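# Move the long cardboard box from desk to far shelf

## Task

Pick up the long cardboard box lying on the desk and set it down on any shelf of the final shelving section at the far end of the aisle (either side is fine). It has to rest on the shelf board itself, not on top of a carton, and no part of it may overhang the shelf's front edge. The robot must not topple over or finish leaning, or the task counts as failed.

## Robot and tools

ROBOT. A Hello Robot Stretch 3 with one arm. The base has two drive wheels and cannot move sideways; it pivots about the point midway between the drive wheels, 0.05 m behind the front edge. A lift rides up a mast, and a telescoping arm reaches out to the robot's RIGHT, so bringing the gripper forward means driving the base. Footprint is 0.33 m long by 0.34 m wide with a rounded back. With the arm in and the wrist folded, turning sweeps a 0.28 m radius circle; an unfolded, level wrist reaches past it. Each finger pad can squeeze with only about 25 N in this task.

FRAMES. Base frame: origin on the floor between the drive wheels, x forward, y left, z up, metres. hand_pose is reported in it and marks where closed fingertips meet. Odometry frame is the base frame as it was at the scene's start; base_odometry counts wheel rotation only (slip looks like travel) and gives heading in rad, left positive, -3.142 to 3.142.

TOOL move. Every argument except cameras and blocking forms one action. base: one object with exactly one key, either translate_m (metres, relative drive from the base's last reported position, forward positive, -3 to 3) or rotate_rad (relative turn in place, radians, left positive, -6.4 to 6.4). joints: absolute targets keyed by name: lift_m 0 to 1.1; arm_m 0 to 0.52 (extension); wrist_yaw_rad -1.345 to 4.42 (0 along the arm, positive swings toward the front); wrist_pitch_rad -1.57 to 0.451 (0 level, negative tips fingertips down); wrist_roll_rad -2.911 to 2.918 (0 puts fingers side by side, level); gripper_m -0.089 to 0.179 (larger is wider; fingertip gap is 0.007 m below the value near closed, 0.025 m below it wide open); head_pan_rad -3.953 to 1.73 (0 ahead, positive left, -1.57 looks along the arm); head_tilt_rad -1.53 to 0.419 (negative looks down). speeds: per-key top speed, capped at the max pace. pace: "default" or "max" (default: base 0.12 m/s, 0.76 rad/s; lift 0.11 m/s; arm 0.14 m/s; max: 0.30, 1.90, 0.15, 0.40). The base is slowed to 0.10 m/s and 0.63 rad/s unless lift_m is under 0.30, arm_m under 0.03 and wrist_yaw_rad over 2.54. contact_limits: motor_effort percent (1 to 100) at which the motion halts, given only with its own command: arm_m a number; lift_m an object with down and/or up (around 12 or more, lower stops too early); translate_m and rotate_rad a number (trips on either wheel). {"servos": "reboot"} must be sent alone; it revives servos that shut off. cameras: list of head_camera, nav_camera, wrist_camera or all; [] gives none. blocking: true/omitted waits until everything stops; false returns in about 0.5 s while motion continues. A later move overrides only the joints/base it names. Actions end after 14 s (time_out). A move without an action just reports state and images, including the scene number. Unknown keys make a call invalid; out-of-range values are refused, and a refusal or an uncommanded stop cancels the remaining robot calls in that reply.

OTHER TOOLS. wait(seconds 0 to 10, cameras) lets the simulation run and returns state, early if running moves settle. stop(cameras) brakes all running motions (status "stopped"). zoom_image(camera, region [x0,y0,x1,y1] pixels, top-left origin, at most 504 by 504) enlarges part of the newest image. read_manual(section "licences") only returns licence text. finished_scene(scene: current scene number) ends the scene irreversibly; the goal must hold with the robot idle.

RESULTS. "move" says done or the worst status. base_status/joint_status: done, moving, off_target (resting short and maybe still pushing), stopped, contact_stop (that lift or arm goes slack until recommanded), time_out, torque_fault (wrist or head servo off; needs reboot). on_its_own lists uncommanded behaviour; "held at" is a target, not a reading. motor_effort is percent of max, signed toward higher values, peak in brackets; wrist pitch tops out near 45 and roll near 72. lidar_m: 12 ranges in 30-degree sectors counter-clockwise from straight ahead (4th left, 7th behind, 10th right), at 0.17 m height; "-" means nothing seen or something closer than 0.15 m. wrist_depth_mm and head_depth_mm are 7x7 median depth grids in mm. turned_by_wheels vs turned_by_imu: trust the IMU when they disagree by over 0.15 rad. base_tilt in degrees, forward/right positive. pictures names image order. Head camera images arrive rotated (turn clockwise a quarter to view upright); nav camera images need a quarter turn counterclockwise.

GRIPPING. Close to below the object's width to hold; open to at least 0.05 more than the width to let go. Readings never confirm a hold. Too hard a squeeze triggers a stall guard that loosens it; resend to regrip.

SAFETY. Before folding the wrist (yaw toward 3.0) or unfolding it, put lift between 0.32 and 0.95, pitch at -0.4, roll near 0; once folded the lift may go to 0.25. If yaw is under -0.4 keep pitch at -0.5 or lower. Pushing on something rigid with the gripper above roughly 0.45 m, or driving while the gripper grips or snags something fixed, can tip the robot; back off if base_tilt grows. Use contact limits near shelves and the desk, since the base, wrist and head otherwise push without stopping. Avoid dropping the box, releasing it mid-motion, striking furniture, or letting anything fall far. The simulation keeps running while you compose replies, and objects may occasionally be nudged.

Each tool is called after "Call:" as name(argument=value, ...) on one line, values as JSON.

## Session

Call:
move()

Scene clock: 0.00 s.
base_odometry: x=+0.000 y=+0.000 heading=+0.000
turned_by_wheels: +0.000
turned_by_imu: +0.000
base_tilt: forward=-0.8 right=-1.2
lidar_m: 1.42 2.09 2.69 2.73 2.42 1.77 1.54 1.02 0.94 0.95 1.19 1.83
head_depth_mm: 1685 1686 1677 1677 1688 1679 1681 / 1711 1733 1735 1750 1744 1612 1733 / 1794 1820 1816 1812 1820 1400 1350 / 1825 1902 1890 1891 1901 1406 1889 / 1796 1971 1957 1972 1978 1398 1955 / 1789 2061 2052 2056 2072 1428 2044 / 1777 2150 2164 2156 2174 1458 2134
base_status: not commanded
joint_positions: lift_m=+0.592 arm_m=+0.000 wrist_yaw_rad=+2.994 wrist_pitch_rad=-0.445 wrist_roll_rad=+0.000 gripper_m=+0.037 head_pan_rad=+0.000 head_tilt_rad=-0.004
joint_status: not commanded
measured_speeds: all 0
motor_effort: left_wheel=+0.4 right_wheel=+1.7 lift_m=+37.8 arm_m=-1.2 wrist_yaw_rad=-0.7 wrist_pitch_rad=+3.3 wrist_roll_rad=+0.0 gripper_m=+0.2 head_pan_rad=+0.0 head_tilt_rad=+4.1
hand_pose: x=+0.0113 y=+0.0736 z=+0.5988 quat_wxyz=(+0.207, +0.699, +0.105, +0.677) (m; base frame)
wrist_depth_mm: 135 144 - - - - - / - 156 - - - - - / - 170 - - - - - / - 188 - - - - - / 955 901 143 932 948 - - / 826 860 131 812 800 858 871 / 741 715 353 737 737 747 745
pictures: head_camera (sideways), nav_camera (sideways), wrist_camera

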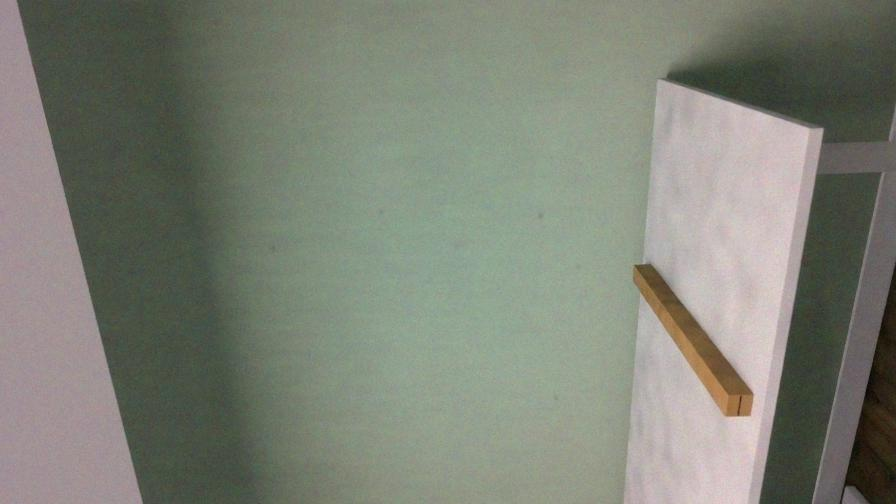

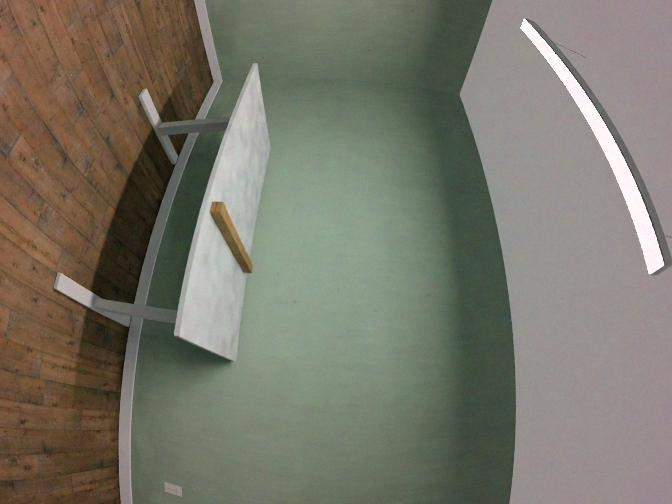

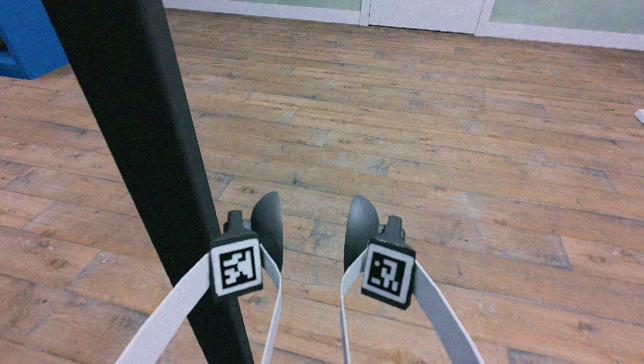

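Call:
move(joints={"head_pan_rad": -1.2, "head_tilt_rad": -0.2}, cameras=["head_camera","nav_camera"])

Call:
move(joints={"head_pan_rad": -2.8, "head_tilt_rad": -0.2}, cameras=["head_camera","nav_camera"])

Call:
move(joints={"head_pan_rad": 0.15, "head_tilt_rad": -0.4}, cameras=["head_camera","nav_camera"])

Scene clock: 4.83 s.
move: done
base_odometry: x=+0.000 y=+0.000 heading=+0.000
turned_by_wheels: +0.000
turned_by_imu: +0.001
base_tilt: forward=-0.8 right=-1.2
lidar_m: 1.42 2.08 2.68 2.74 2.43 1.78 1.54 1.01 0.94 0.95 1.19 1.84
head_depth_mm: 858 884 912 938 967 1000 1032 / 921 953 980 1013 1053 1088 1130 / 998 1029 1071 1104 1145 1193 1239 / 1086 1124 1168 1217 1264 1323 1387 / 1190 1239 1292 1347 1407 1481 1533 / 1307 1369 1437 1510 1588 1680 1656 / 1474 1546 1622 1709 1828 1941 1703
base_status: not commanded
joint_positions: lift_m=+0.592 arm_m=+0.000 wrist_yaw_rad=+2.994 wrist_pitch_rad=-0.445 wrist_roll_rad=+0.000 gripper_m=+0.037 head_pan_rad=-1.214 head_tilt_rad=-0.194
joint_status: all done
measured_speeds: all 0
motor_effort: left_wheel=+0.2(0.8) right_wheel=+1.7(1.9) lift_m=+42.1(42.4) arm_m=-3.6(3.7) wrist_yaw_rad=-0.8(1.1) wrist_pitch_rad=+3.0(3.3) wrist_roll_rad=-0.4(0.6) gripper_m=+0.3(1.2) head_pan_rad=-2.6(4.2) head_tilt_rad=-0.8(6.7)
hand_pose: x=+0.0113 y=+0.0736 z=+0.5988 quat_wxyz=(+0.207, +0.699, +0.105, +0.677) (m; base frame)
wrist_depth_mm: 136 144 - - - - - / - 156 - - - - - / - 170 - - - - - / - 188 - - - - - / 967 913 143 910 950 - 992 / 837 855 131 809 791 859 849 / 754 728 352 741 739 741 762
pictures: head_camera (sideways), nav_camera (sideways)
camera_calibration:
head_camera: T_world_to_cam=[[-0.0361052, 0.180477, -0.982916, 1.3044], [0.952694, 0.303227, 0.0206815, -0.0298553], [0.301779, -0.935672, -0.182887, 0.192771], [0, 0, 0, 1]] pos_world=[0.0173646, -0.0459918, 1.31799]
nav_camera: T_world_to_cam=[[0.106665, -0.146231, 0.983483, -1.23882], [-0.915734, -0.399803, 0.0398716, 0.007308], [0.387369, -0.904862, -0.176553, 0.177275], [0, 0, 0, 1]] pos_world=[0.0701594, -0.0178218, 1.24936]

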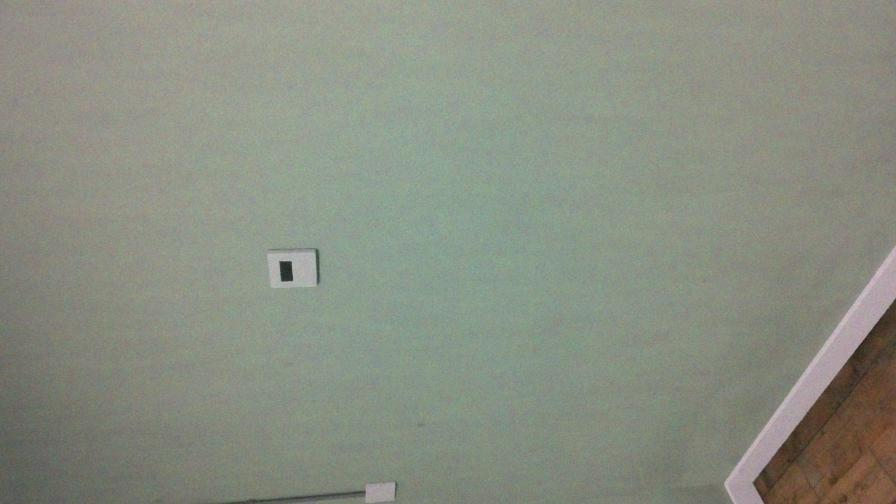

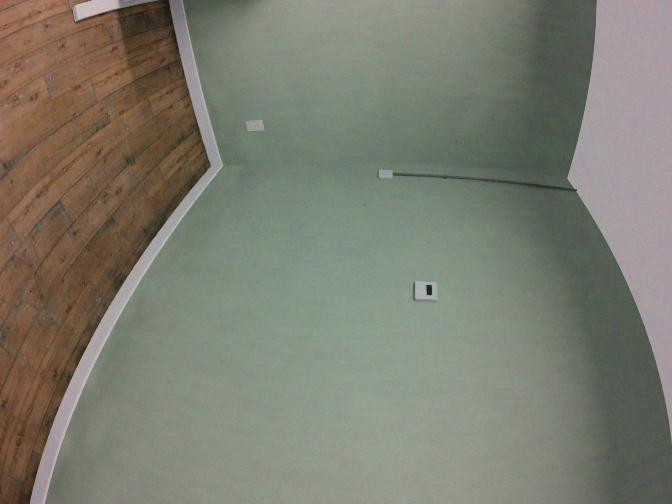

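Scene clock: 6.13 s.
move: done
base_odometry: x=+0.000 y=+0.000 heading=+0.000
turned_by_wheels: +0.000
turned_by_imu: +0.000
base_tilt: forward=-0.8 right=-1.2
lidar_m: 1.42 2.09 2.68 2.74 2.42 1.77 1.54 1.01 0.94 0.95 1.19 1.83
head_depth_mm: 2245 2351 2458 2586 2705 2236 1663 / 1830 1905 1980 2078 2166 2109 1666 / 1565 1615 1672 1738 1800 1872 1665 / 1364 1397 1440 1491 1537 1583 1564 / 1201 1234 1262 1300 1338 1368 1412 / 1078 1104 1129 1155 1188 1218 1240 / 976 1000 1019 1040 1064 1087 1104
base_status: not commanded
joint_positions: lift_m=+0.592 arm_m=+0.000 wrist_yaw_rad=+2.994 wrist_pitch_rad=-0.445 wrist_roll_rad=+0.000 gripper_m=+0.037 head_pan_rad=-2.831 head_tilt_rad=-0.197
joint_status: all done
measured_speeds: all 0
motor_effort: left_wheel=-0.1(0.9) right_wheel=+1.7(1.9) lift_m=+41.8(42.3) arm_m=-4.4(4.7) wrist_yaw_rad=+0.4(0.9) wrist_pitch_rad=+3.2(3.3) wrist_roll_rad=+0.0(0.6) gripper_m=-0.1(1.3) head_pan_rad=-2.0(4.1) head_tilt_rad=-1.3(3.0)
hand_pose: x=+0.0113 y=+0.0736 z=+0.5988 quat_wxyz=(+0.207, +0.699, +0.105, +0.677) (m; base frame)
wrist_depth_mm: 136 143 - - - - - / - 156 - - - - - / - 170 - - - - - / - 188 - - - - - / 952 902 143 907 974 979 988 / 826 862 131 816 800 845 855 / 747 713 352 740 729 742 759
pictures: head_camera (sideways), nav_camera (sideways)
camera_calibration:
head_camera: T_world_to_cam=[[0.185013, 0.0286929, -0.982317, 1.30232], [0.258925, -0.965678, 0.0205599, -0.0254023], [-0.948013, -0.258151, -0.186092, 0.204583], [0, 0, 0, 1]] pos_world=[-0.0404218, -0.00908474, 1.31789]
nav_camera: T_world_to_cam=[[-0.154024, -0.100823, 0.98291, -1.23641], [-0.357286, 0.93315, 0.0397313, 0.00406468], [-0.921208, -0.34506, -0.179751, 0.189367], [0, 0, 0, 1]] pos_world=[-0.0145385, -0.0631084, 1.24915]

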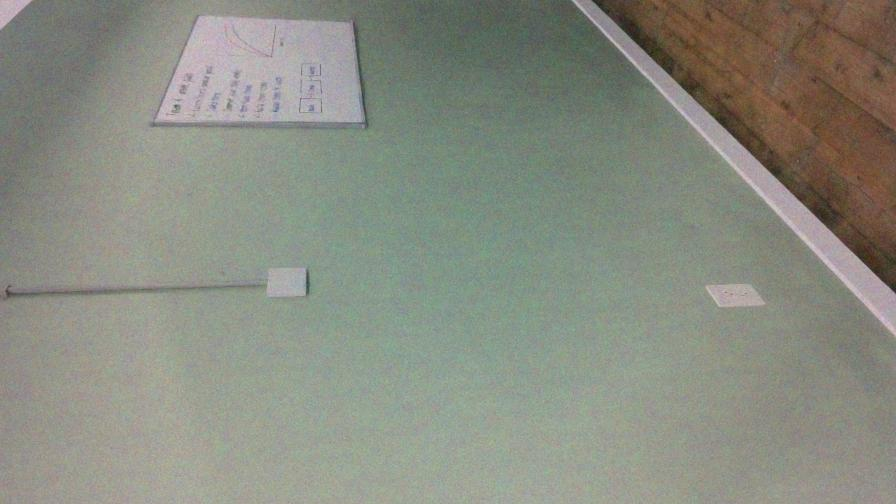

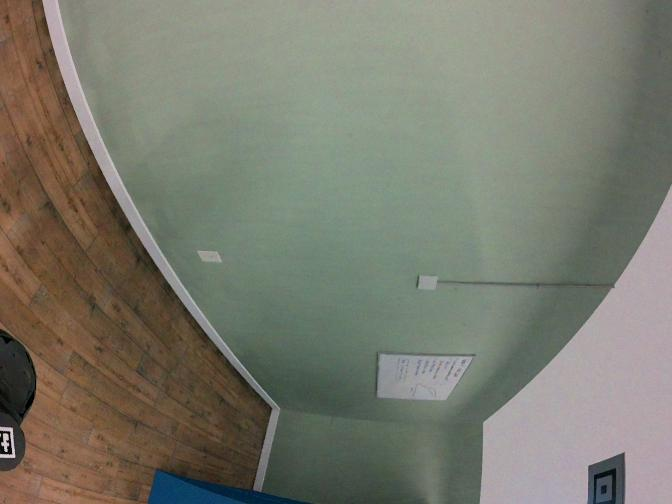

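Scene clock: 7.87 s.
move: done
base_odometry: x=+0.000 y=+0.000 heading=+0.000
turned_by_wheels: +0.000
turned_by_imu: +0.000
base_tilt: forward=-0.8 right=-1.2
lidar_m: 1.42 2.08 2.68 2.73 2.42 1.77 1.54 1.01 0.94 0.95 1.19 1.83
head_depth_mm: 1522 1607 1724 1494 1930 1716 1376 / 1605 1699 1804 1394 2009 1649 1378 / 1674 1796 1908 1396 2183 1724 1383 / 1777 1898 2011 1488 2282 1728 1387 / 1879 2016 2154 1648 2297 1734 1390 / 2004 2150 2279 1796 2248 1728 1393 / 2140 2317 2488 2087 2193 1745 1388
base_status: not commanded
joint_positions: lift_m=+0.592 arm_m=+0.000 wrist_yaw_rad=+2.994 wrist_pitch_rad=-0.445 wrist_roll_rad=+0.000 gripper_m=+0.037 head_pan_rad=+0.172 head_tilt_rad=-0.400
joint_status: all done
measured_speeds: all 0
motor_effort: left_wheel=-0.3(0.9) right_wheel=+1.5(2.0) lift_m=+42.0(42.4) arm_m=-5.7(5.7) wrist_yaw_rad=-0.3(1.7) wrist_pitch_rad=+3.1(3.3) wrist_roll_rad=+0.0(0.6) gripper_m=+1.0(1.6) head_pan_rad=+1.7(5.8) head_tilt_rad=-3.2(5.2)
hand_pose: x=+0.0113 y=+0.0736 z=+0.5988 quat_wxyz=(+0.207, +0.699, +0.105, +0.677) (m; base frame)
wrist_depth_mm: 136 144 - - - - - / - 156 - - - - - / - 170 - - - - - / - 189 - - - - - / 950 915 143 906 959 - - / 836 851 131 819 809 869 855 / 740 714 351 750 732 757 751
pictures: head_camera (sideways), nav_camera (sideways)
camera_calibration:
head_camera: T_world_to_cam=[[-0.37808, -0.0358843, -0.925077, 1.23098], [-0.11947, 0.992784, 0.0103166, -0.0097683], [0.918032, 0.114419, -0.379639, 0.445138], [0, 0, 0, 1]] pos_world=[0.0555914, 0.00293843, 1.30785]
nav_camera: T_world_to_cam=[[0.357674, 0.111662, 0.927147, -1.16669], [0.231191, -0.972507, 0.0279365, 0.0158374], [0.904776, 0.204356, -0.373655, 0.430602], [0, 0, 0, 1]] pos_world=[0.0240333, 0.0576806, 1.24215]

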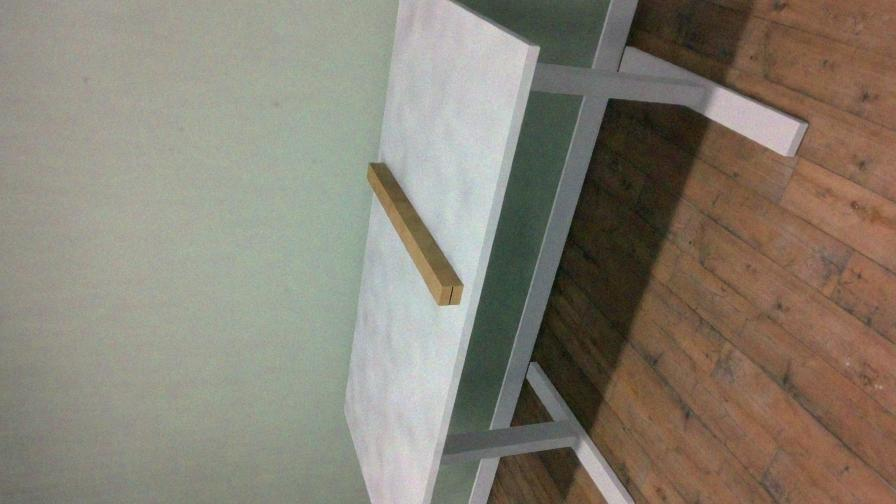

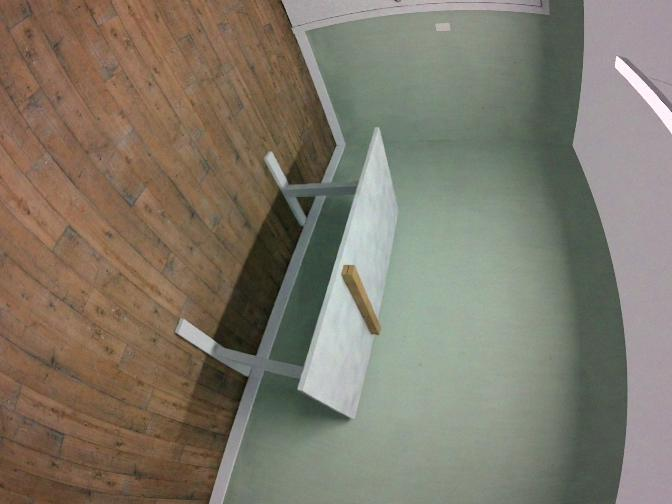

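Now look left/behind for the aisle.

Call:
move(joints={"head_pan_rad": 1.6, "head_tilt_rad": -0.2}, cameras=["head_camera","nav_camera"])

Call:
move(joints={"head_pan_rad": -3.9, "head_tilt_rad": -0.2}, cameras=["head_camera","nav_camera"])

Scene clock: 9.77 s.
move: done
base_odometry: x=+0.000 y=+0.000 heading=+0.000
turned_by_wheels: +0.000
turned_by_imu: +0.000
base_tilt: forward=-0.8 right=-1.2
lidar_m: 1.42 2.08 2.68 2.73 2.42 1.77 1.54 1.02 0.94 0.95 1.19 1.83
head_depth_mm: 2267 2354 2423 2509 2595 2171 1635 / 2372 2460 2567 2642 2731 2186 1648 / 2501 2586 2660 2794 2865 2202 1650 / 2617 2694 2829 2914 2957 2219 1665 / 2703 2806 2926 3065 3106 2214 1669 / 2879 2999 3066 3221 3302 2225 1672 / 2963 3104 3272 3430 3351 2216 1682
base_status: not commanded
joint_positions: lift_m=+0.592 arm_m=+0.000 wrist_yaw_rad=+2.994 wrist_pitch_rad=-0.445 wrist_roll_rad=+0.000 gripper_m=+0.037 head_pan_rad=+1.628 head_tilt_rad=-0.208
joint_status: all done
measured_speeds: all 0
motor_effort: left_wheel=+0.5(0.9) right_wheel=+1.7(1.9) lift_m=+41.2(42.1) arm_m=-6.5(7.3) wrist_yaw_rad=+0.0(1.2) wrist_pitch_rad=+3.2(3.3) wrist_roll_rad=+0.1(0.7) gripper_m=+0.1(1.1) head_pan_rad=+0.9(5.2) head_tilt_rad=+5.5(8.7)
hand_pose: x=+0.0113 y=+0.0736 z=+0.5988 quat_wxyz=(+0.207, +0.699, +0.105, +0.677) (m; base frame)
wrist_depth_mm: 135 143 - - - - - / - 156 - - - - - / - 170 - - - - - / - 188 - - - - - / 942 926 142 925 959 - - / 830 855 130 820 807 859 851 / 746 718 353 746 732 746 753
pictures: head_camera (sideways), nav_camera (sideways)
camera_calibration:
head_camera: T_world_to_cam=[[-0.0180331, -0.196675, -0.980303, 1.30092], [-0.999767, -0.00812228, 0.0200207, -0.0170084], [-0.0118999, 0.980435, -0.196483, 0.21238], [0, 0, 0, 1]] pos_world=[0.00898259, 0.0474958, 1.31737]
nav_camera: T_world_to_cam=[[-0.0595365, 0.184875, 0.980957, -1.23451], [0.992914, 0.112212, 0.0391143, -0.00336935], [-0.102844, 0.976335, -0.190246, 0.198079], [0, 0, 0, 1]] pos_world=[-0.0497819, 0.0352175, 1.24882]

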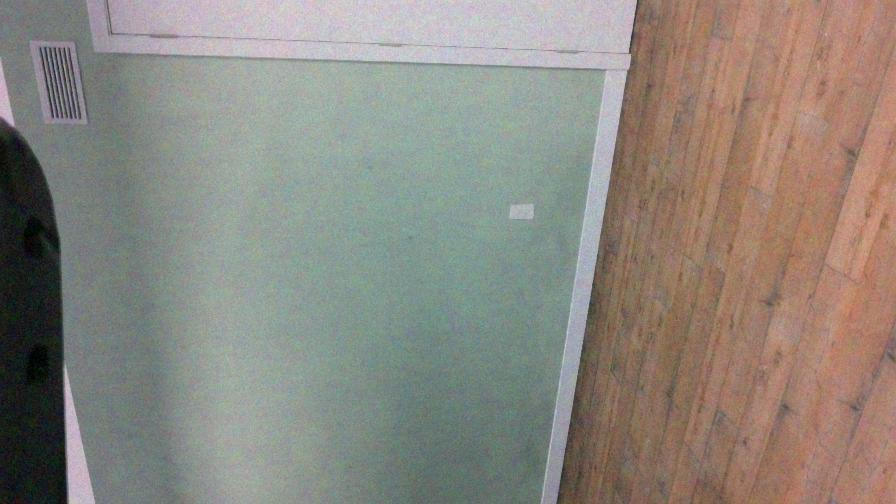

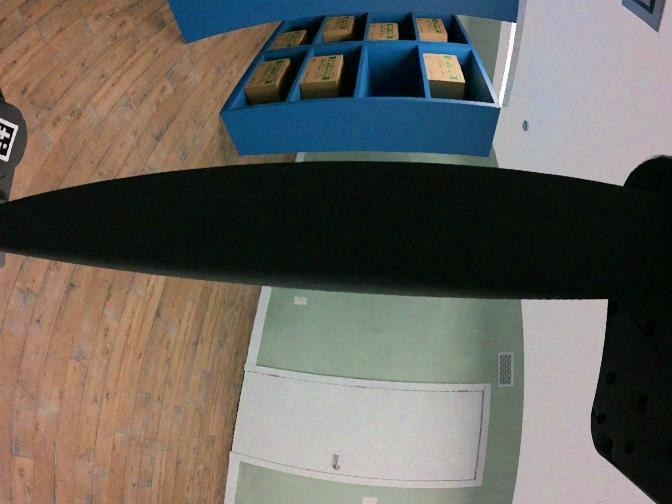

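Scene clock: 12.33 s.
move: done
base_odometry: x=+0.000 y=+0.000 heading=+0.000
turned_by_wheels: +0.000
turned_by_imu: +0.000
base_tilt: forward=-0.8 right=-1.2
lidar_m: 1.41 2.08 2.68 2.73 2.42 1.77 1.54 1.01 0.94 0.95 1.19 1.84
head_depth_mm: - - - - - - - / - - - - - - - / - - - - - - - / 2943 2722 2811 2874 2890 2243 1673 / 2554 3443 3221 3409 2955 2056 1681 / 2250 1658 1697 1750 1806 1863 1686 / 1961 1583 1617 1666 1723 1792 1686
base_status: not commanded
joint_positions: lift_m=+0.592 arm_m=+0.000 wrist_yaw_rad=+2.994 wrist_pitch_rad=-0.445 wrist_roll_rad=+0.000 gripper_m=+0.037 head_pan_rad=-3.950 head_tilt_rad=-0.202
joint_status: all done
measured_speeds: all 0
motor_effort: left_wheel=-0.2(0.9) right_wheel=+1.7(1.9) lift_m=+41.6(42.4) arm_m=-8.5(8.8) wrist_yaw_rad=-0.5(1.2) wrist_pitch_rad=+3.2(3.3) wrist_roll_rad=-0.3(0.8) gripper_m=+0.7(1.0) head_pan_rad=-0.3(4.9) head_tilt_rad=+5.8(8.4)
hand_pose: x=+0.0113 y=+0.0736 z=+0.5988 quat_wxyz=(+0.207, +0.699, +0.105, +0.677) (m; base frame)
wrist_depth_mm: 136 144 - - - - - / - 156 - - - - - / - 170 - - - - - / - 188 - - - - - / 973 899 142 914 944 998 - / 823 853 131 827 806 856 870 / 759 719 352 736 723 749 749
pictures: head_camera (sideways), nav_camera (sideways)
camera_calibration:
head_camera: T_world_to_cam=[[0.109805, -0.157327, -0.981423, 1.30163], [-0.755818, -0.654465, 0.0203508, -0.0189929], [-0.645509, 0.739542, -0.190774, 0.20887], [0, 0, 0, 1]] pos_world=[-0.0224526, 0.0378828, 1.31768]
nav_camera: T_world_to_cam=[[-0.161214, 0.0979392, 0.982048, -1.2353], [0.683383, 0.728992, 0.039483, -0.00198571], [-0.712038, 0.67748, -0.184454, 0.194255], [0, 0, 0, 1]] pos_world=[-0.0594752, -0.0091712, 1.24904]

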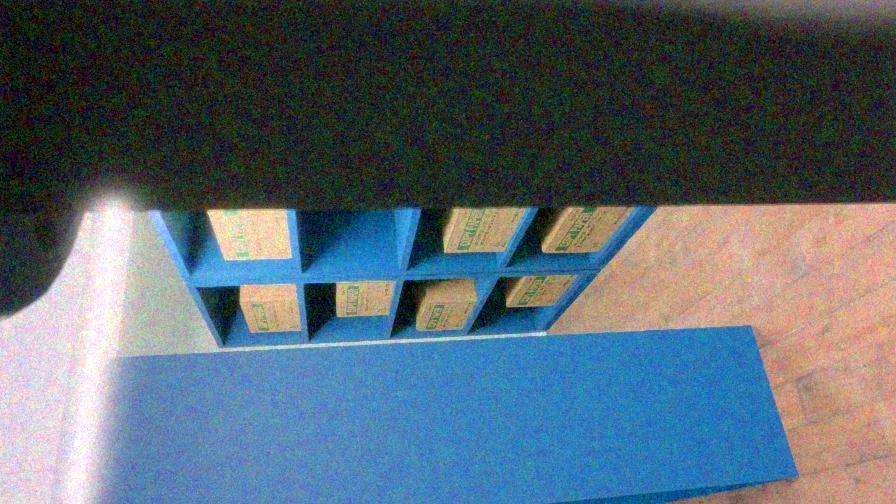

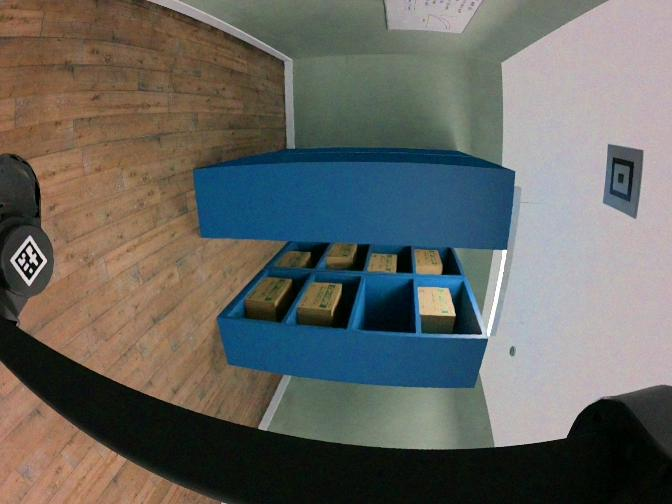

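Call:
move(base={"rotate_rad": 0.397}, joints={"lift_m": 0.85})

Call:
move(base={"translate_m": 1.12})

Call:
move(base={"rotate_rad": 0.756}, joints={"head_pan_rad": -1.57, "head_tilt_rad": -0.6}, cameras=["head_camera", "nav_camera"])

Scene clock: 27.87 s.
move: done
base_odometry: x=+0.000 y=+0.000 heading=+0.397
turned_by_wheels: +0.397
turned_by_imu: +0.396
base_tilt: forward=-0.8 right=-1.2
lidar_m: 2.09 2.69 2.69 2.13 1.77 1.85 1.08 0.94 0.94 1.09 1.83 1.42
head_depth_mm: - - - - - - - / - - - - - - - / 1583 1623 1679 1742 1823 1880 1674 / 2935 3301 3443 3544 3130 2241 1682 / 2728 3347 3421 3573 3394 2251 1740 / 2699 3316 3432 3534 3369 2248 1753 / 2545 2850 2810 2812 2760 2280 1691
base_status: done
joint_positions: lift_m=+0.850 arm_m=+0.000 wrist_yaw_rad=+2.994 wrist_pitch_rad=-0.445 wrist_roll_rad=+0.000 gripper_m=+0.037 head_pan_rad=-3.901 head_tilt_rad=-0.200
joint_status: all done
measured_speeds: all 0
motor_effort: left_wheel=-6.9(11.7) right_wheel=+9.7(13.2) lift_m=+40.7(48.9) arm_m=-14.4(14.7) wrist_yaw_rad=+0.1(1.3) wrist_pitch_rad=+3.3(3.4) wrist_roll_rad=-0.3(0.6) gripper_m=+0.0(1.2) head_pan_rad=+3.6(3.9) head_tilt_rad=+6.3(6.9)
hand_pose: x=+0.0112 y=+0.0735 z=+0.8566 quat_wxyz=(+0.207, +0.699, +0.105, +0.676) (m; base frame)
wrist_depth_mm: 137 143 - - - - - / - 156 - - - - - / - 170 - - - - - / - 189 - - - - - / - - 143 149 - - - / - - 131 - - - - / - 971 347 - 999 - -
pictures: none

Scene clock: 40.20 s.
move: done
base_odometry: x=+1.033 y=+0.432 heading=+0.396
turned_by_wheels: +0.000
turned_by_imu: +0.005
base_tilt: forward=-0.9 right=-1.2
lidar_m: 0.97 1.90 1.89 2.19 3.20 2.56 2.00 1.73 1.73 0.74 1.05 1.06
head_depth_mm: - - - - - - - / - - - - - - - / 3195 - - - 3104 2228 1673 / 2959 - - - 3381 2233 1688 / 2730 2711 2462 2524 2605 2250 1744 / 2722 2352 2430 2524 2609 2243 1749 / 2683 - - - 3415 2258 1687
base_status: done
joint_positions: lift_m=+0.850 arm_m=+0.000 wrist_yaw_rad=+2.994 wrist_pitch_rad=-0.445 wrist_roll_rad=+0.000 gripper_m=+0.037 head_pan_rad=-3.900 head_tilt_rad=-0.200
joint_status: not commanded
measured_speeds: all 0
motor_effort: left_wheel=-1.9(6.4) right_wheel=+9.6(15.1) lift_m=+16.8(40.4) arm_m=-21.5(22.0) wrist_yaw_rad=-0.8(1.4) wrist_pitch_rad=+3.1(3.5) wrist_roll_rad=-0.4(0.8) gripper_m=+0.1(1.7) head_pan_rad=+3.4(4.6) head_tilt_rad=+5.4(6.8)
hand_pose: x=+0.0112 y=+0.0735 z=+0.8566 quat_wxyz=(+0.207, +0.699, +0.105, +0.676) (m; base frame)
wrist_depth_mm: 138 143 - - - - - / - 156 - - - - - / - 170 - - - - - / - 189 - - - - - / - - 142 150 - - - / - - 131 - - - - / - 969 348 - 999 - -
pictures: none

Scene clock: 42.53 s.
move: done
base_odometry: x=+1.033 y=+0.432 heading=+1.152
turned_by_wheels: +0.756
turned_by_imu: +0.752
base_tilt: forward=-0.9 right=-1.2
lidar_m: 1.89 1.95 2.65 2.56 2.50 1.81 1.73 1.53 0.74 1.06 1.09 0.97
head_depth_mm: 873 968 1078 950 733 597 - / 873 961 1077 951 733 596 - / 866 956 1068 944 688 540 482 / 863 952 1067 915 713 598 525 / 862 951 1062 955 735 596 515 / 860 947 1057 955 736 597 502 / 859 945 1051 958 737 598 502
base_status: done
joint_positions: lift_m=+0.850 arm_m=+0.000 wrist_yaw_rad=+2.994 wrist_pitch_rad=-0.445 wrist_roll_rad=+0.000 gripper_m=+0.037 head_pan_rad=-1.541 head_tilt_rad=-0.597
joint_status: all done
measured_speeds: translate_m=+0.000 rotate_rad=+0.000 lift_m=+0.000 arm_m=+0.000 wrist_yaw_rad=+0.000 wrist_pitch_rad=+0.000 wrist_roll_rad=+0.000 head_pan_rad=-0.024 head_tilt_rad=+0.000
motor_effort: left_wheel=-6.6(11.7) right_wheel=+9.2(14.2) lift_m=+16.8(17.2) arm_m=-21.6(22.0) wrist_yaw_rad=+0.0(1.1) wrist_pitch_rad=+3.4(3.5) wrist_roll_rad=-0.3(0.6) gripper_m=+0.7(1.1) head_pan_rad=-3.0(4.5) head_tilt_rad=-3.2(5.2)
hand_pose: x=+0.0112 y=+0.0735 z=+0.8566 quat_wxyz=(+0.207, +0.699, +0.105, +0.676) (m; base frame)
wrist_depth_mm: 137 143 - - - - - / - 156 - - - - - / - 170 - - - - - / - 188 - - - - - / - - 143 149 - - - / - - 131 - - - - / - 959 347 - 999 - -
pictures: head_camera (sideways), nav_camera (sideways)
camera_calibration:
head_camera: T_world_to_cam=[[0.013014, 0.553031, -0.833059, 1.10856], [0.999721, -0.0236197, -0.000062495, -0.00308859], [-0.0197111, -0.832826, -0.553184, 0.676631], [0, 0, 0, 1]] pos_world=[0.00199806, -0.0496282, 1.2978]
nav_camera: T_world_to_cam=[[0.0648825, -0.544149, 0.836476, -1.0466], [-0.995338, -0.0952292, 0.0152559, 0.0398019], [0.0713555, -0.833567, -0.547791, 0.662292], [0, 0, 0, 1]] pos_world=[0.0602645, -0.0136537, 1.23765]

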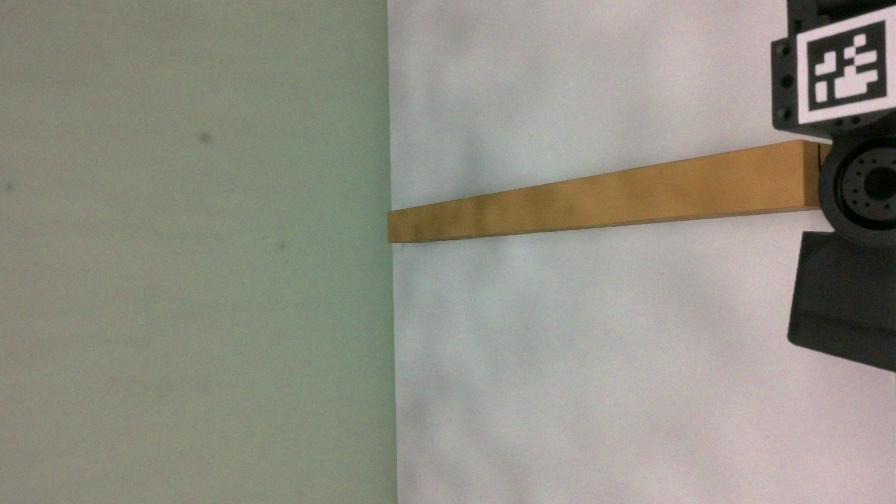

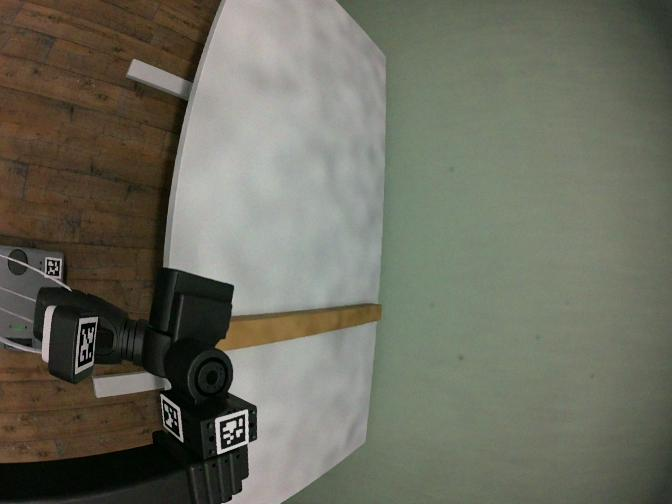

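Call:
move(base={"translate_m": -0.035}, joints={"lift_m": 0.94})

Call:
move(joints={"wrist_yaw_rad": 0, "gripper_m": 0.15})

Call:
move(joints={"wrist_pitch_rad": -0.8, "arm_m": 0.31}, cameras=["all"])

Scene clock: 46.97 s.
move: done
base_odometry: x=+1.019 y=+0.400 heading=+1.152
turned_by_wheels: +0.000
turned_by_imu: +0.001
base_tilt: forward=-0.9 right=-1.2
lidar_m: 1.93 1.99 2.66 2.56 2.46 1.77 1.69 1.53 0.72 1.06 1.09 1.00
head_depth_mm: 884 976 1092 948 780 - - / 878 973 1082 947 756 - - / 872 962 1078 947 731 - - / 868 961 1069 909 685 - - / 861 951 1061 951 732 - - / 858 949 1054 951 732 612 - / 853 936 1046 950 731 595 501
base_status: done
joint_positions: lift_m=+0.940 arm_m=+0.000 wrist_yaw_rad=+2.994 wrist_pitch_rad=-0.445 wrist_roll_rad=+0.000 gripper_m=+0.037 head_pan_rad=-1.568 head_tilt_rad=-0.600
joint_status: all done
measured_speeds: all 0
motor_effort: left_wheel=-3.6(10.3) right_wheel=-1.8(7.7) lift_m=+41.0(47.1) arm_m=-21.0(21.8) wrist_yaw_rad=-0.3(1.1) wrist_pitch_rad=+3.2(3.4) wrist_roll_rad=+0.3(0.8) gripper_m=+0.0(1.4) head_pan_rad=-2.9(3.9) head_tilt_rad=-4.0(5.0)
hand_pose: x=+0.0112 y=+0.0735 z=+0.9466 quat_wxyz=(+0.207, +0.699, +0.105, +0.676) (m; base frame)
wrist_depth_mm: 137 143 - - - - - / - 157 - - - - - / - 170 - - - - - / - 189 - - - - - / - 229 143 149 - - - / - - 131 - - - - / - - 346 - - - -
pictures: none

Scene clock: 50.23 s.
move: done
base_odometry: x=+1.019 y=+0.400 heading=+1.152
turned_by_wheels: +0.000
turned_by_imu: +0.000
base_tilt: forward=-0.9 right=-1.2
lidar_m: 1.93 1.98 2.66 2.56 2.45 1.77 1.70 1.53 0.72 1.06 1.09 1.00
head_depth_mm: 883 977 1095 948 780 - - / 874 970 1086 945 756 - - / 874 961 1076 948 782 - - / 868 957 1069 911 734 - 489 / 861 950 1064 948 732 565 502 / 857 945 1052 948 730 596 501 / 852 939 1047 950 732 595 502
base_status: not commanded
joint_positions: lift_m=+0.940 arm_m=+0.000 wrist_yaw_rad=+0.002 wrist_pitch_rad=-0.445 wrist_roll_rad=+0.000 gripper_m=+0.150 head_pan_rad=-1.570 head_tilt_rad=-0.600
joint_status: all done
measured_speeds: all 0
motor_effort: left_wheel=-4.0(4.9) right_wheel=-1.9(2.3) lift_m=+41.9(41.9) arm_m=-19.6(21.3) wrist_yaw_rad=-2.6(4.9) wrist_pitch_rad=+3.3(3.4) wrist_roll_rad=-0.3(0.8) gripper_m=+1.2(100.0) head_pan_rad=-3.4(4.1) head_tilt_rad=-4.2(5.2)
hand_pose: x=-0.0210 y=-0.3659 z=+0.9466 quat_wxyz=(+0.690, +0.157, -0.689, -0.156) (m; base frame)
wrist_depth_mm: - - - - - - - / - - - - - - - / - - - 484 - - - / - - - 395 - - - / - 141 - 331 - 143 - / - 124 - 285 - 120 - / - - - 252 - - -
pictures: none

Scene clock: 53.73 s.
move: done
base_odometry: x=+1.019 y=+0.400 heading=+1.152
turned_by_wheels: +0.000
turned_by_imu: +0.000
base_tilt: forward=-0.9 right=-1.2
lidar_m: 1.93 1.99 2.66 2.56 2.45 1.77 1.69 1.53 0.72 1.05 1.09 1.00
head_depth_mm: 883 980 1057 - 708 595 512 / 880 972 374 840 729 595 512 / 875 963 413 619 731 594 490 / 866 960 441 479 684 553 486 / 861 949 1059 949 731 596 501 / 856 947 1058 948 731 594 500 / 850 938 1042 948 734 594 500
base_status: not commanded
joint_positions: lift_m=+0.940 arm_m=+0.310 wrist_yaw_rad=+0.002 wrist_pitch_rad=-0.809 wrist_roll_rad=+0.000 gripper_m=+0.150 head_pan_rad=-1.570 head_tilt_rad=-0.600
joint_status: all done
measured_speeds: all 0
motor_effort: left_wheel=-4.0(4.8) right_wheel=-1.7(2.2) lift_m=+41.3(42.3) arm_m=+22.7(25.2) wrist_yaw_rad=-1.7(3.2) wrist_pitch_rad=+1.9(7.7) wrist_roll_rad=-0.1(0.7) gripper_m=+0.7(2.1) head_pan_rad=-2.8(3.8) head_tilt_rad=-3.8(4.5)
hand_pose: x=-0.0213 y=-0.6144 z=+0.8766 quat_wxyz=(+0.650, +0.279, -0.649, -0.278) (m; base frame)
wrist_depth_mm: - - - 330 - - - / - - - 293 - - - / - - - 265 - - - / - - - 242 - - - / - 141 - 223 - 142 - / - 124 - 206 - 119 - / - - - 192 - - -
pictures: head_camera (sideways), nav_camera (sideways), wrist_camera
camera_calibration:
head_camera: T_world_to_cam=[[0.0288204, 0.555627, -0.830932, 1.10566], [0.998639, -0.0521577, -0.000239562, -0.00287821], [-0.0434726, -0.829794, -0.556374, 0.680952], [0, 0, 0, 1]] pos_world=[0.000611569, -0.0494332, 1.29759]
nav_camera: T_world_to_cam=[[0.0492761, -0.548979, 0.834382, -1.04386], [-0.997655, -0.0667839, 0.0149782, 0.0401189], [0.0475006, -0.833164, -0.550983, 0.666559], [0, 0, 0, 1]] pos_world=[0.0598004, -0.0150262, 1.23764]
wrist_camera: T_world_to_cam=[[-0.999527, -0.0242977, 0.0188704, -0.0583663], [-0.0305137, 0.861178, -0.507387, 0.995029], [-0.00392248, -0.507722, -0.861512, 0.607194], [0, 0, 0, 1]] pos_world=[-0.0255949, -0.55003, 1.02907]

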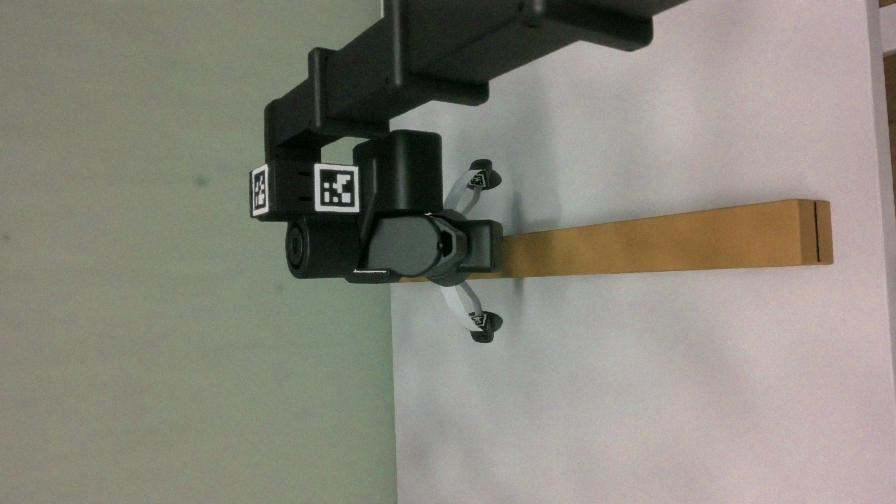

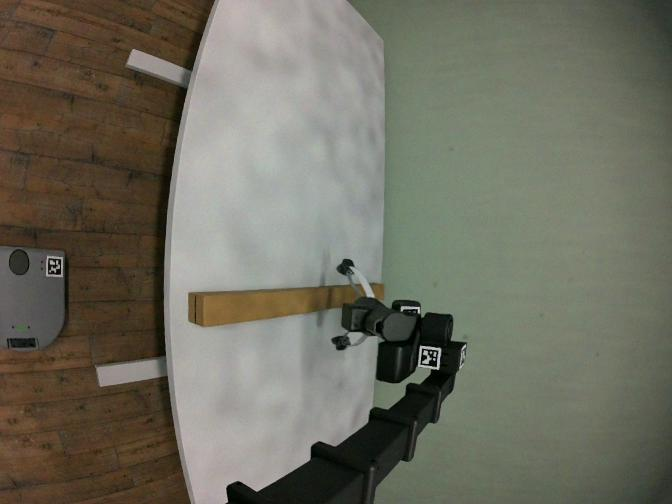

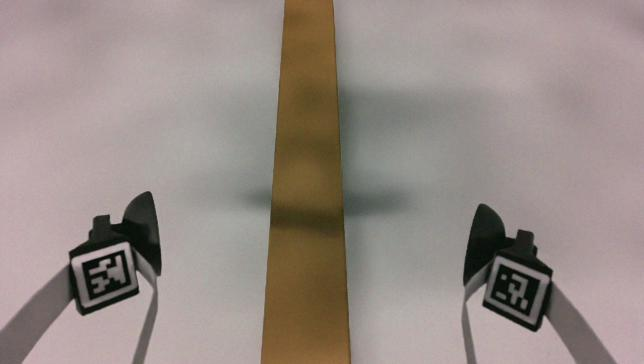

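Call:
move(joints={"lift_m": 0.862, "arm_m": 0.325}, speeds={"lift_m": 0.05}, contact_limits={"lift_m": {"down": 15}}, cameras=["wrist_camera", "head_camera"])

Scene clock: 57.50 s.
move: done
base_odometry: x=+1.019 y=+0.400 heading=+1.152
turned_by_wheels: +0.000
turned_by_imu: +0.001
base_tilt: forward=-0.8 right=-1.2
lidar_m: 1.93 1.99 2.65 2.56 2.46 1.76 1.70 1.53 0.72 1.06 1.09 1.00
head_depth_mm: 885 977 1088 946 311 - 512 / 877 968 1077 403 336 594 511 / 873 963 1042 470 708 595 489 / 867 956 1066 490 622 552 487 / 864 950 1060 946 709 594 503 / 858 942 1053 950 730 594 501 / 854 937 1042 950 732 595 501
base_status: not commanded
joint_positions: lift_m=+0.862 arm_m=+0.325 wrist_yaw_rad=+0.002 wrist_pitch_rad=-0.810 wrist_roll_rad=+0.000 gripper_m=+0.150 head_pan_rad=-1.570 head_tilt_rad=-0.600
joint_status: all done
measured_speeds: all 0
motor_effort: left_wheel=-4.0(4.7) right_wheel=-2.0(2.1) lift_m=+16.2(35.1) arm_m=+22.1(23.6) wrist_yaw_rad=-2.1(3.0) wrist_pitch_rad=+1.9(2.1) wrist_roll_rad=+0.0(0.8) gripper_m=+0.8(2.0) head_pan_rad=-2.9(3.8) head_tilt_rad=-2.9(4.5)
contact_limits: lift_m down 15 (down: maximum 72; up: maximum 65)
hand_pose: x=-0.0213 y=-0.6293 z=+0.7986 quat_wxyz=(+0.650, +0.279, -0.649, -0.278) (m; base frame)
wrist_depth_mm: - - - 205 - - - / - - - 183 - - - / - - - 166 - - - / 202 205 202 152 204 205 - / 193 141 191 139 194 145 195 / - 131 175 129 180 119 181 / 164 164 161 120 166 165 168
pictures: head_camera (sideways), wrist_camera
camera_calibration:
head_camera: T_world_to_cam=[[0.0288204, 0.555627, -0.830932, 1.10566], [0.998639, -0.0521577, -0.000239562, -0.00287821], [-0.0434726, -0.829794, -0.556374, 0.680952], [0, 0, 0, 1]] pos_world=[0.000611569, -0.0494332, 1.29759]
wrist_camera: T_world_to_cam=[[-0.999527, -0.0243086, 0.0188561, -0.0572471], [-0.0305135, 0.861474, -0.506884, 0.967923], [-0.00392245, -0.50722, -0.861808, 0.532912], [0, 0, 0, 1]] pos_world=[-0.0255949, -0.564929, 0.950972]

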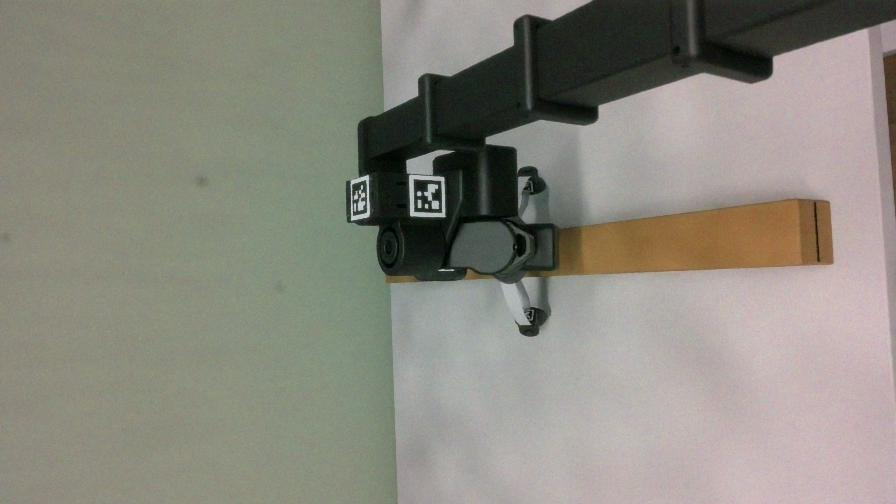

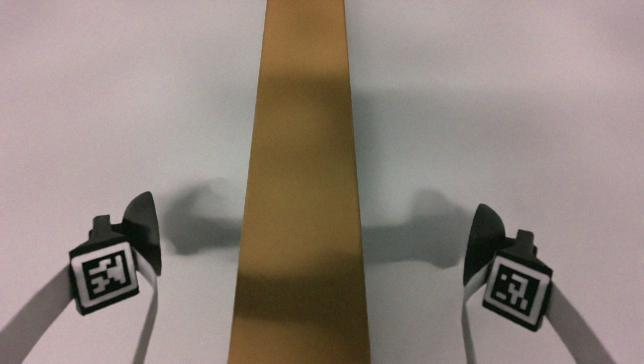

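Call:
move(joints={"lift_m": 0.857, "gripper_m": 0.0}, cameras=["wrist_camera"])

Call:
wait(seconds=1)

Call:
move(joints={"lift_m": 0.89}, speeds={"lift_m": 0.04}, cameras=["wrist_camera","head_camera"])

Scene clock: 64.83 s.
move: off_target
base_odometry: x=+1.019 y=+0.400 heading=+1.152
turned_by_wheels: +0.000
turned_by_imu: +0.001
base_tilt: forward=-0.9 right=-1.2
lidar_m: 1.93 1.98 2.66 2.56 2.46 1.77 1.70 1.53 0.72 1.06 1.09 1.00
head_depth_mm: 884 980 1094 947 307 - 500 / 879 971 1082 408 344 594 512 / 876 963 1059 472 707 595 491 / 867 959 1067 490 621 564 486 / 861 951 1064 947 731 594 501 / 857 946 1055 949 732 595 501 / 852 941 1044 951 733 595 501
base_status: not commanded
joint_positions: lift_m=+0.857 arm_m=+0.325 wrist_yaw_rad=+0.002 wrist_pitch_rad=-0.808 wrist_roll_rad=+0.000 gripper_m=+0.004 head_pan_rad=-1.570 head_tilt_rad=-0.600
joint_status: gripper_m off_target (ended at +0.004, target +0.000); the others done
measured_speeds: all 0
motor_effort: left_wheel=-3.6(4.8) right_wheel=-2.0(2.2) lift_m=+16.2(19.2) arm_m=+19.6(21.6) wrist_yaw_rad=-2.2(3.0) wrist_pitch_rad=+1.8(2.1) wrist_roll_rad=+0.1(0.9) gripper_m=-96.7(100.0) head_pan_rad=-2.6(4.1) head_tilt_rad=-2.5(4.0)
hand_pose: x=-0.0213 y=-0.6296 z=+0.7938 quat_wxyz=(+0.651, +0.279, -0.650, -0.278) (m; base frame)
wrist_depth_mm: - - - 198 - - - / - - - 177 - - - / - - - 160 - - - / 199 203 197 146 202 203 204 / 188 187 139 135 152 190 191 / 172 175 128 125 125 175 177 / - 158 161 116 163 161 164
pictures: wrist_camera
camera_calibration:
wrist_camera: T_world_to_cam=[[-0.999526, -0.0242244, 0.0189795, -0.0572281], [-0.03051, 0.860657, -0.50827, 0.966427], [-0.00402229, -0.508608, -0.860989, 0.527157], [0, 0, 0, 1]] pos_world=[-0.025595, -0.565032, 0.946168]

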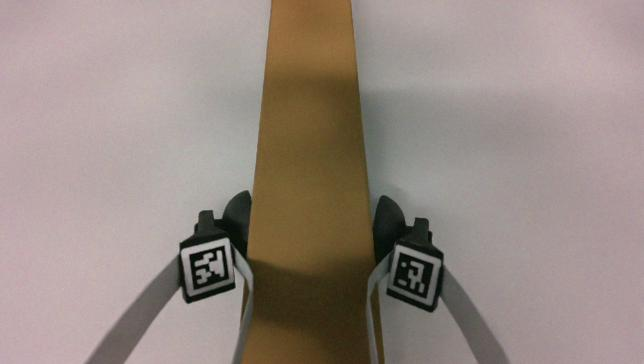

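Scene clock: 65.83 s.
base_odometry: x=+1.019 y=+0.400 heading=+1.152
turned_by_wheels: +0.000
turned_by_imu: +0.000
base_tilt: forward=-0.9 right=-1.2
lidar_m: 1.92 1.99 2.66 2.56 2.46 1.77 1.70 1.53 0.72 1.06 1.09 1.00
head_depth_mm: 885 979 1096 945 308 - 501 / 877 974 1081 409 344 594 512 / 876 964 1057 471 708 594 490 / 868 956 1070 491 621 564 486 / 862 949 1064 947 732 596 500 / 855 941 1053 950 732 597 501 / 852 937 1046 953 733 596 502
base_status: not commanded
joint_positions: lift_m=+0.857 arm_m=+0.325 wrist_yaw_rad=+0.002 wrist_pitch_rad=-0.808 wrist_roll_rad=+0.000 gripper_m=+0.002 head_pan_rad=-1.570 head_tilt_rad=-0.600
joint_status: gripper_m off_target (ended at +0.004, target +0.000); the others done
measured_speeds: all 0
motor_effort: left_wheel=-3.9(4.8) right_wheel=-1.9(2.2) lift_m=+16.2(19.2) arm_m=+19.0(21.6) wrist_yaw_rad=-2.1(3.0) wrist_pitch_rad=+1.7(2.1) wrist_roll_rad=+0.3(0.9) gripper_m=-87.3(100.0) head_pan_rad=-2.4(4.1) head_tilt_rad=-2.0(4.0)
hand_pose: x=-0.0213 y=-0.6296 z=+0.7938 quat_wxyz=(+0.651, +0.279, -0.650, -0.278) (m; base frame)
wrist_depth_mm: - - - 198 - - - / - - - 176 - - - / - - - 160 - - - / 198 202 196 146 202 204 204 / 189 187 138 135 152 191 190 / 172 175 128 125 125 176 176 / 163 158 161 116 162 161 164
wait: 1.00 s; at rest by 0.27 s
pictures: none

Scene clock: 67.13 s.
move: done
base_odometry: x=+1.019 y=+0.400 heading=+1.152
turned_by_wheels: +0.000
turned_by_imu: +0.000
base_tilt: forward=-0.9 right=-1.3
lidar_m: 1.93 1.99 2.66 2.56 2.45 1.77 1.70 1.53 0.72 1.05 1.09 1.00
head_depth_mm: 882 978 1094 906 290 - 512 / 878 972 1054 372 684 594 513 / 871 964 492 461 731 578 490 / 866 957 1036 479 622 537 484 / 862 953 1062 952 731 596 500 / 856 944 1052 948 731 595 502 / 853 941 1048 950 732 596 500
base_status: not commanded
joint_positions: lift_m=+0.890 arm_m=+0.325 wrist_yaw_rad=+0.002 wrist_pitch_rad=-0.812 wrist_roll_rad=+0.000 gripper_m=+0.004 head_pan_rad=-1.570 head_tilt_rad=-0.600
joint_status: all done
measured_speeds: all 0
motor_effort: left_wheel=-4.3(4.9) right_wheel=-2.0(2.4) lift_m=+40.8(46.7) arm_m=+18.7(19.4) wrist_yaw_rad=-2.1(2.8) wrist_pitch_rad=+2.3(2.7) wrist_roll_rad=+0.1(0.4) gripper_m=-29.2(88.1) head_pan_rad=-3.0(3.3) head_tilt_rad=-2.7(3.0)
hand_pose: x=-0.0213 y=-0.6287 z=+0.8262 quat_wxyz=(+0.650, +0.280, -0.649, -0.279) (m; base frame)
wrist_depth_mm: - - - 191 - - - / - - - 173 - - - / - - - 158 - - - / - - 147 145 - - - / - - 133 134 148 - - / 203 201 127 125 125 204 206 / - 187 191 116 190 192 194
pictures: head_camera (sideways), wrist_camera
camera_calibration:
head_camera: T_world_to_cam=[[0.0288204, 0.555627, -0.830932, 1.10566], [0.998639, -0.0521577, -0.000239562, -0.00287821], [-0.0434726, -0.829794, -0.556374, 0.680952], [0, 0, 0, 1]] pos_world=[0.000611569, -0.0494332, 1.29759]
wrist_camera: T_world_to_cam=[[-0.999529, -0.0242176, 0.0188283, -0.0577899], [-0.0304108, 0.86277, -0.504681, 0.980502], [-0.0040223, -0.505016, -0.863101, 0.559437], [0, 0, 0, 1]] pos_world=[-0.0256946, -0.564823, 0.978779]

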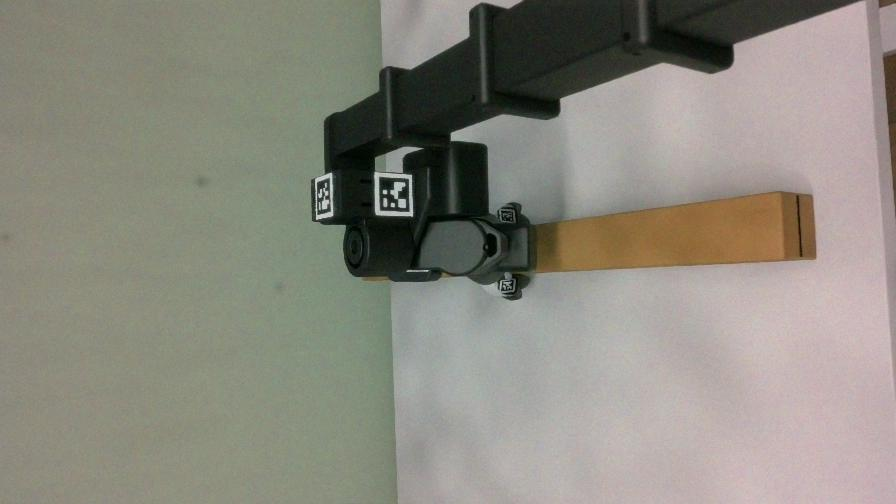

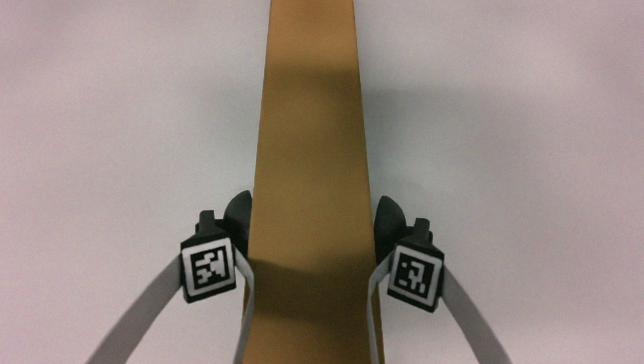

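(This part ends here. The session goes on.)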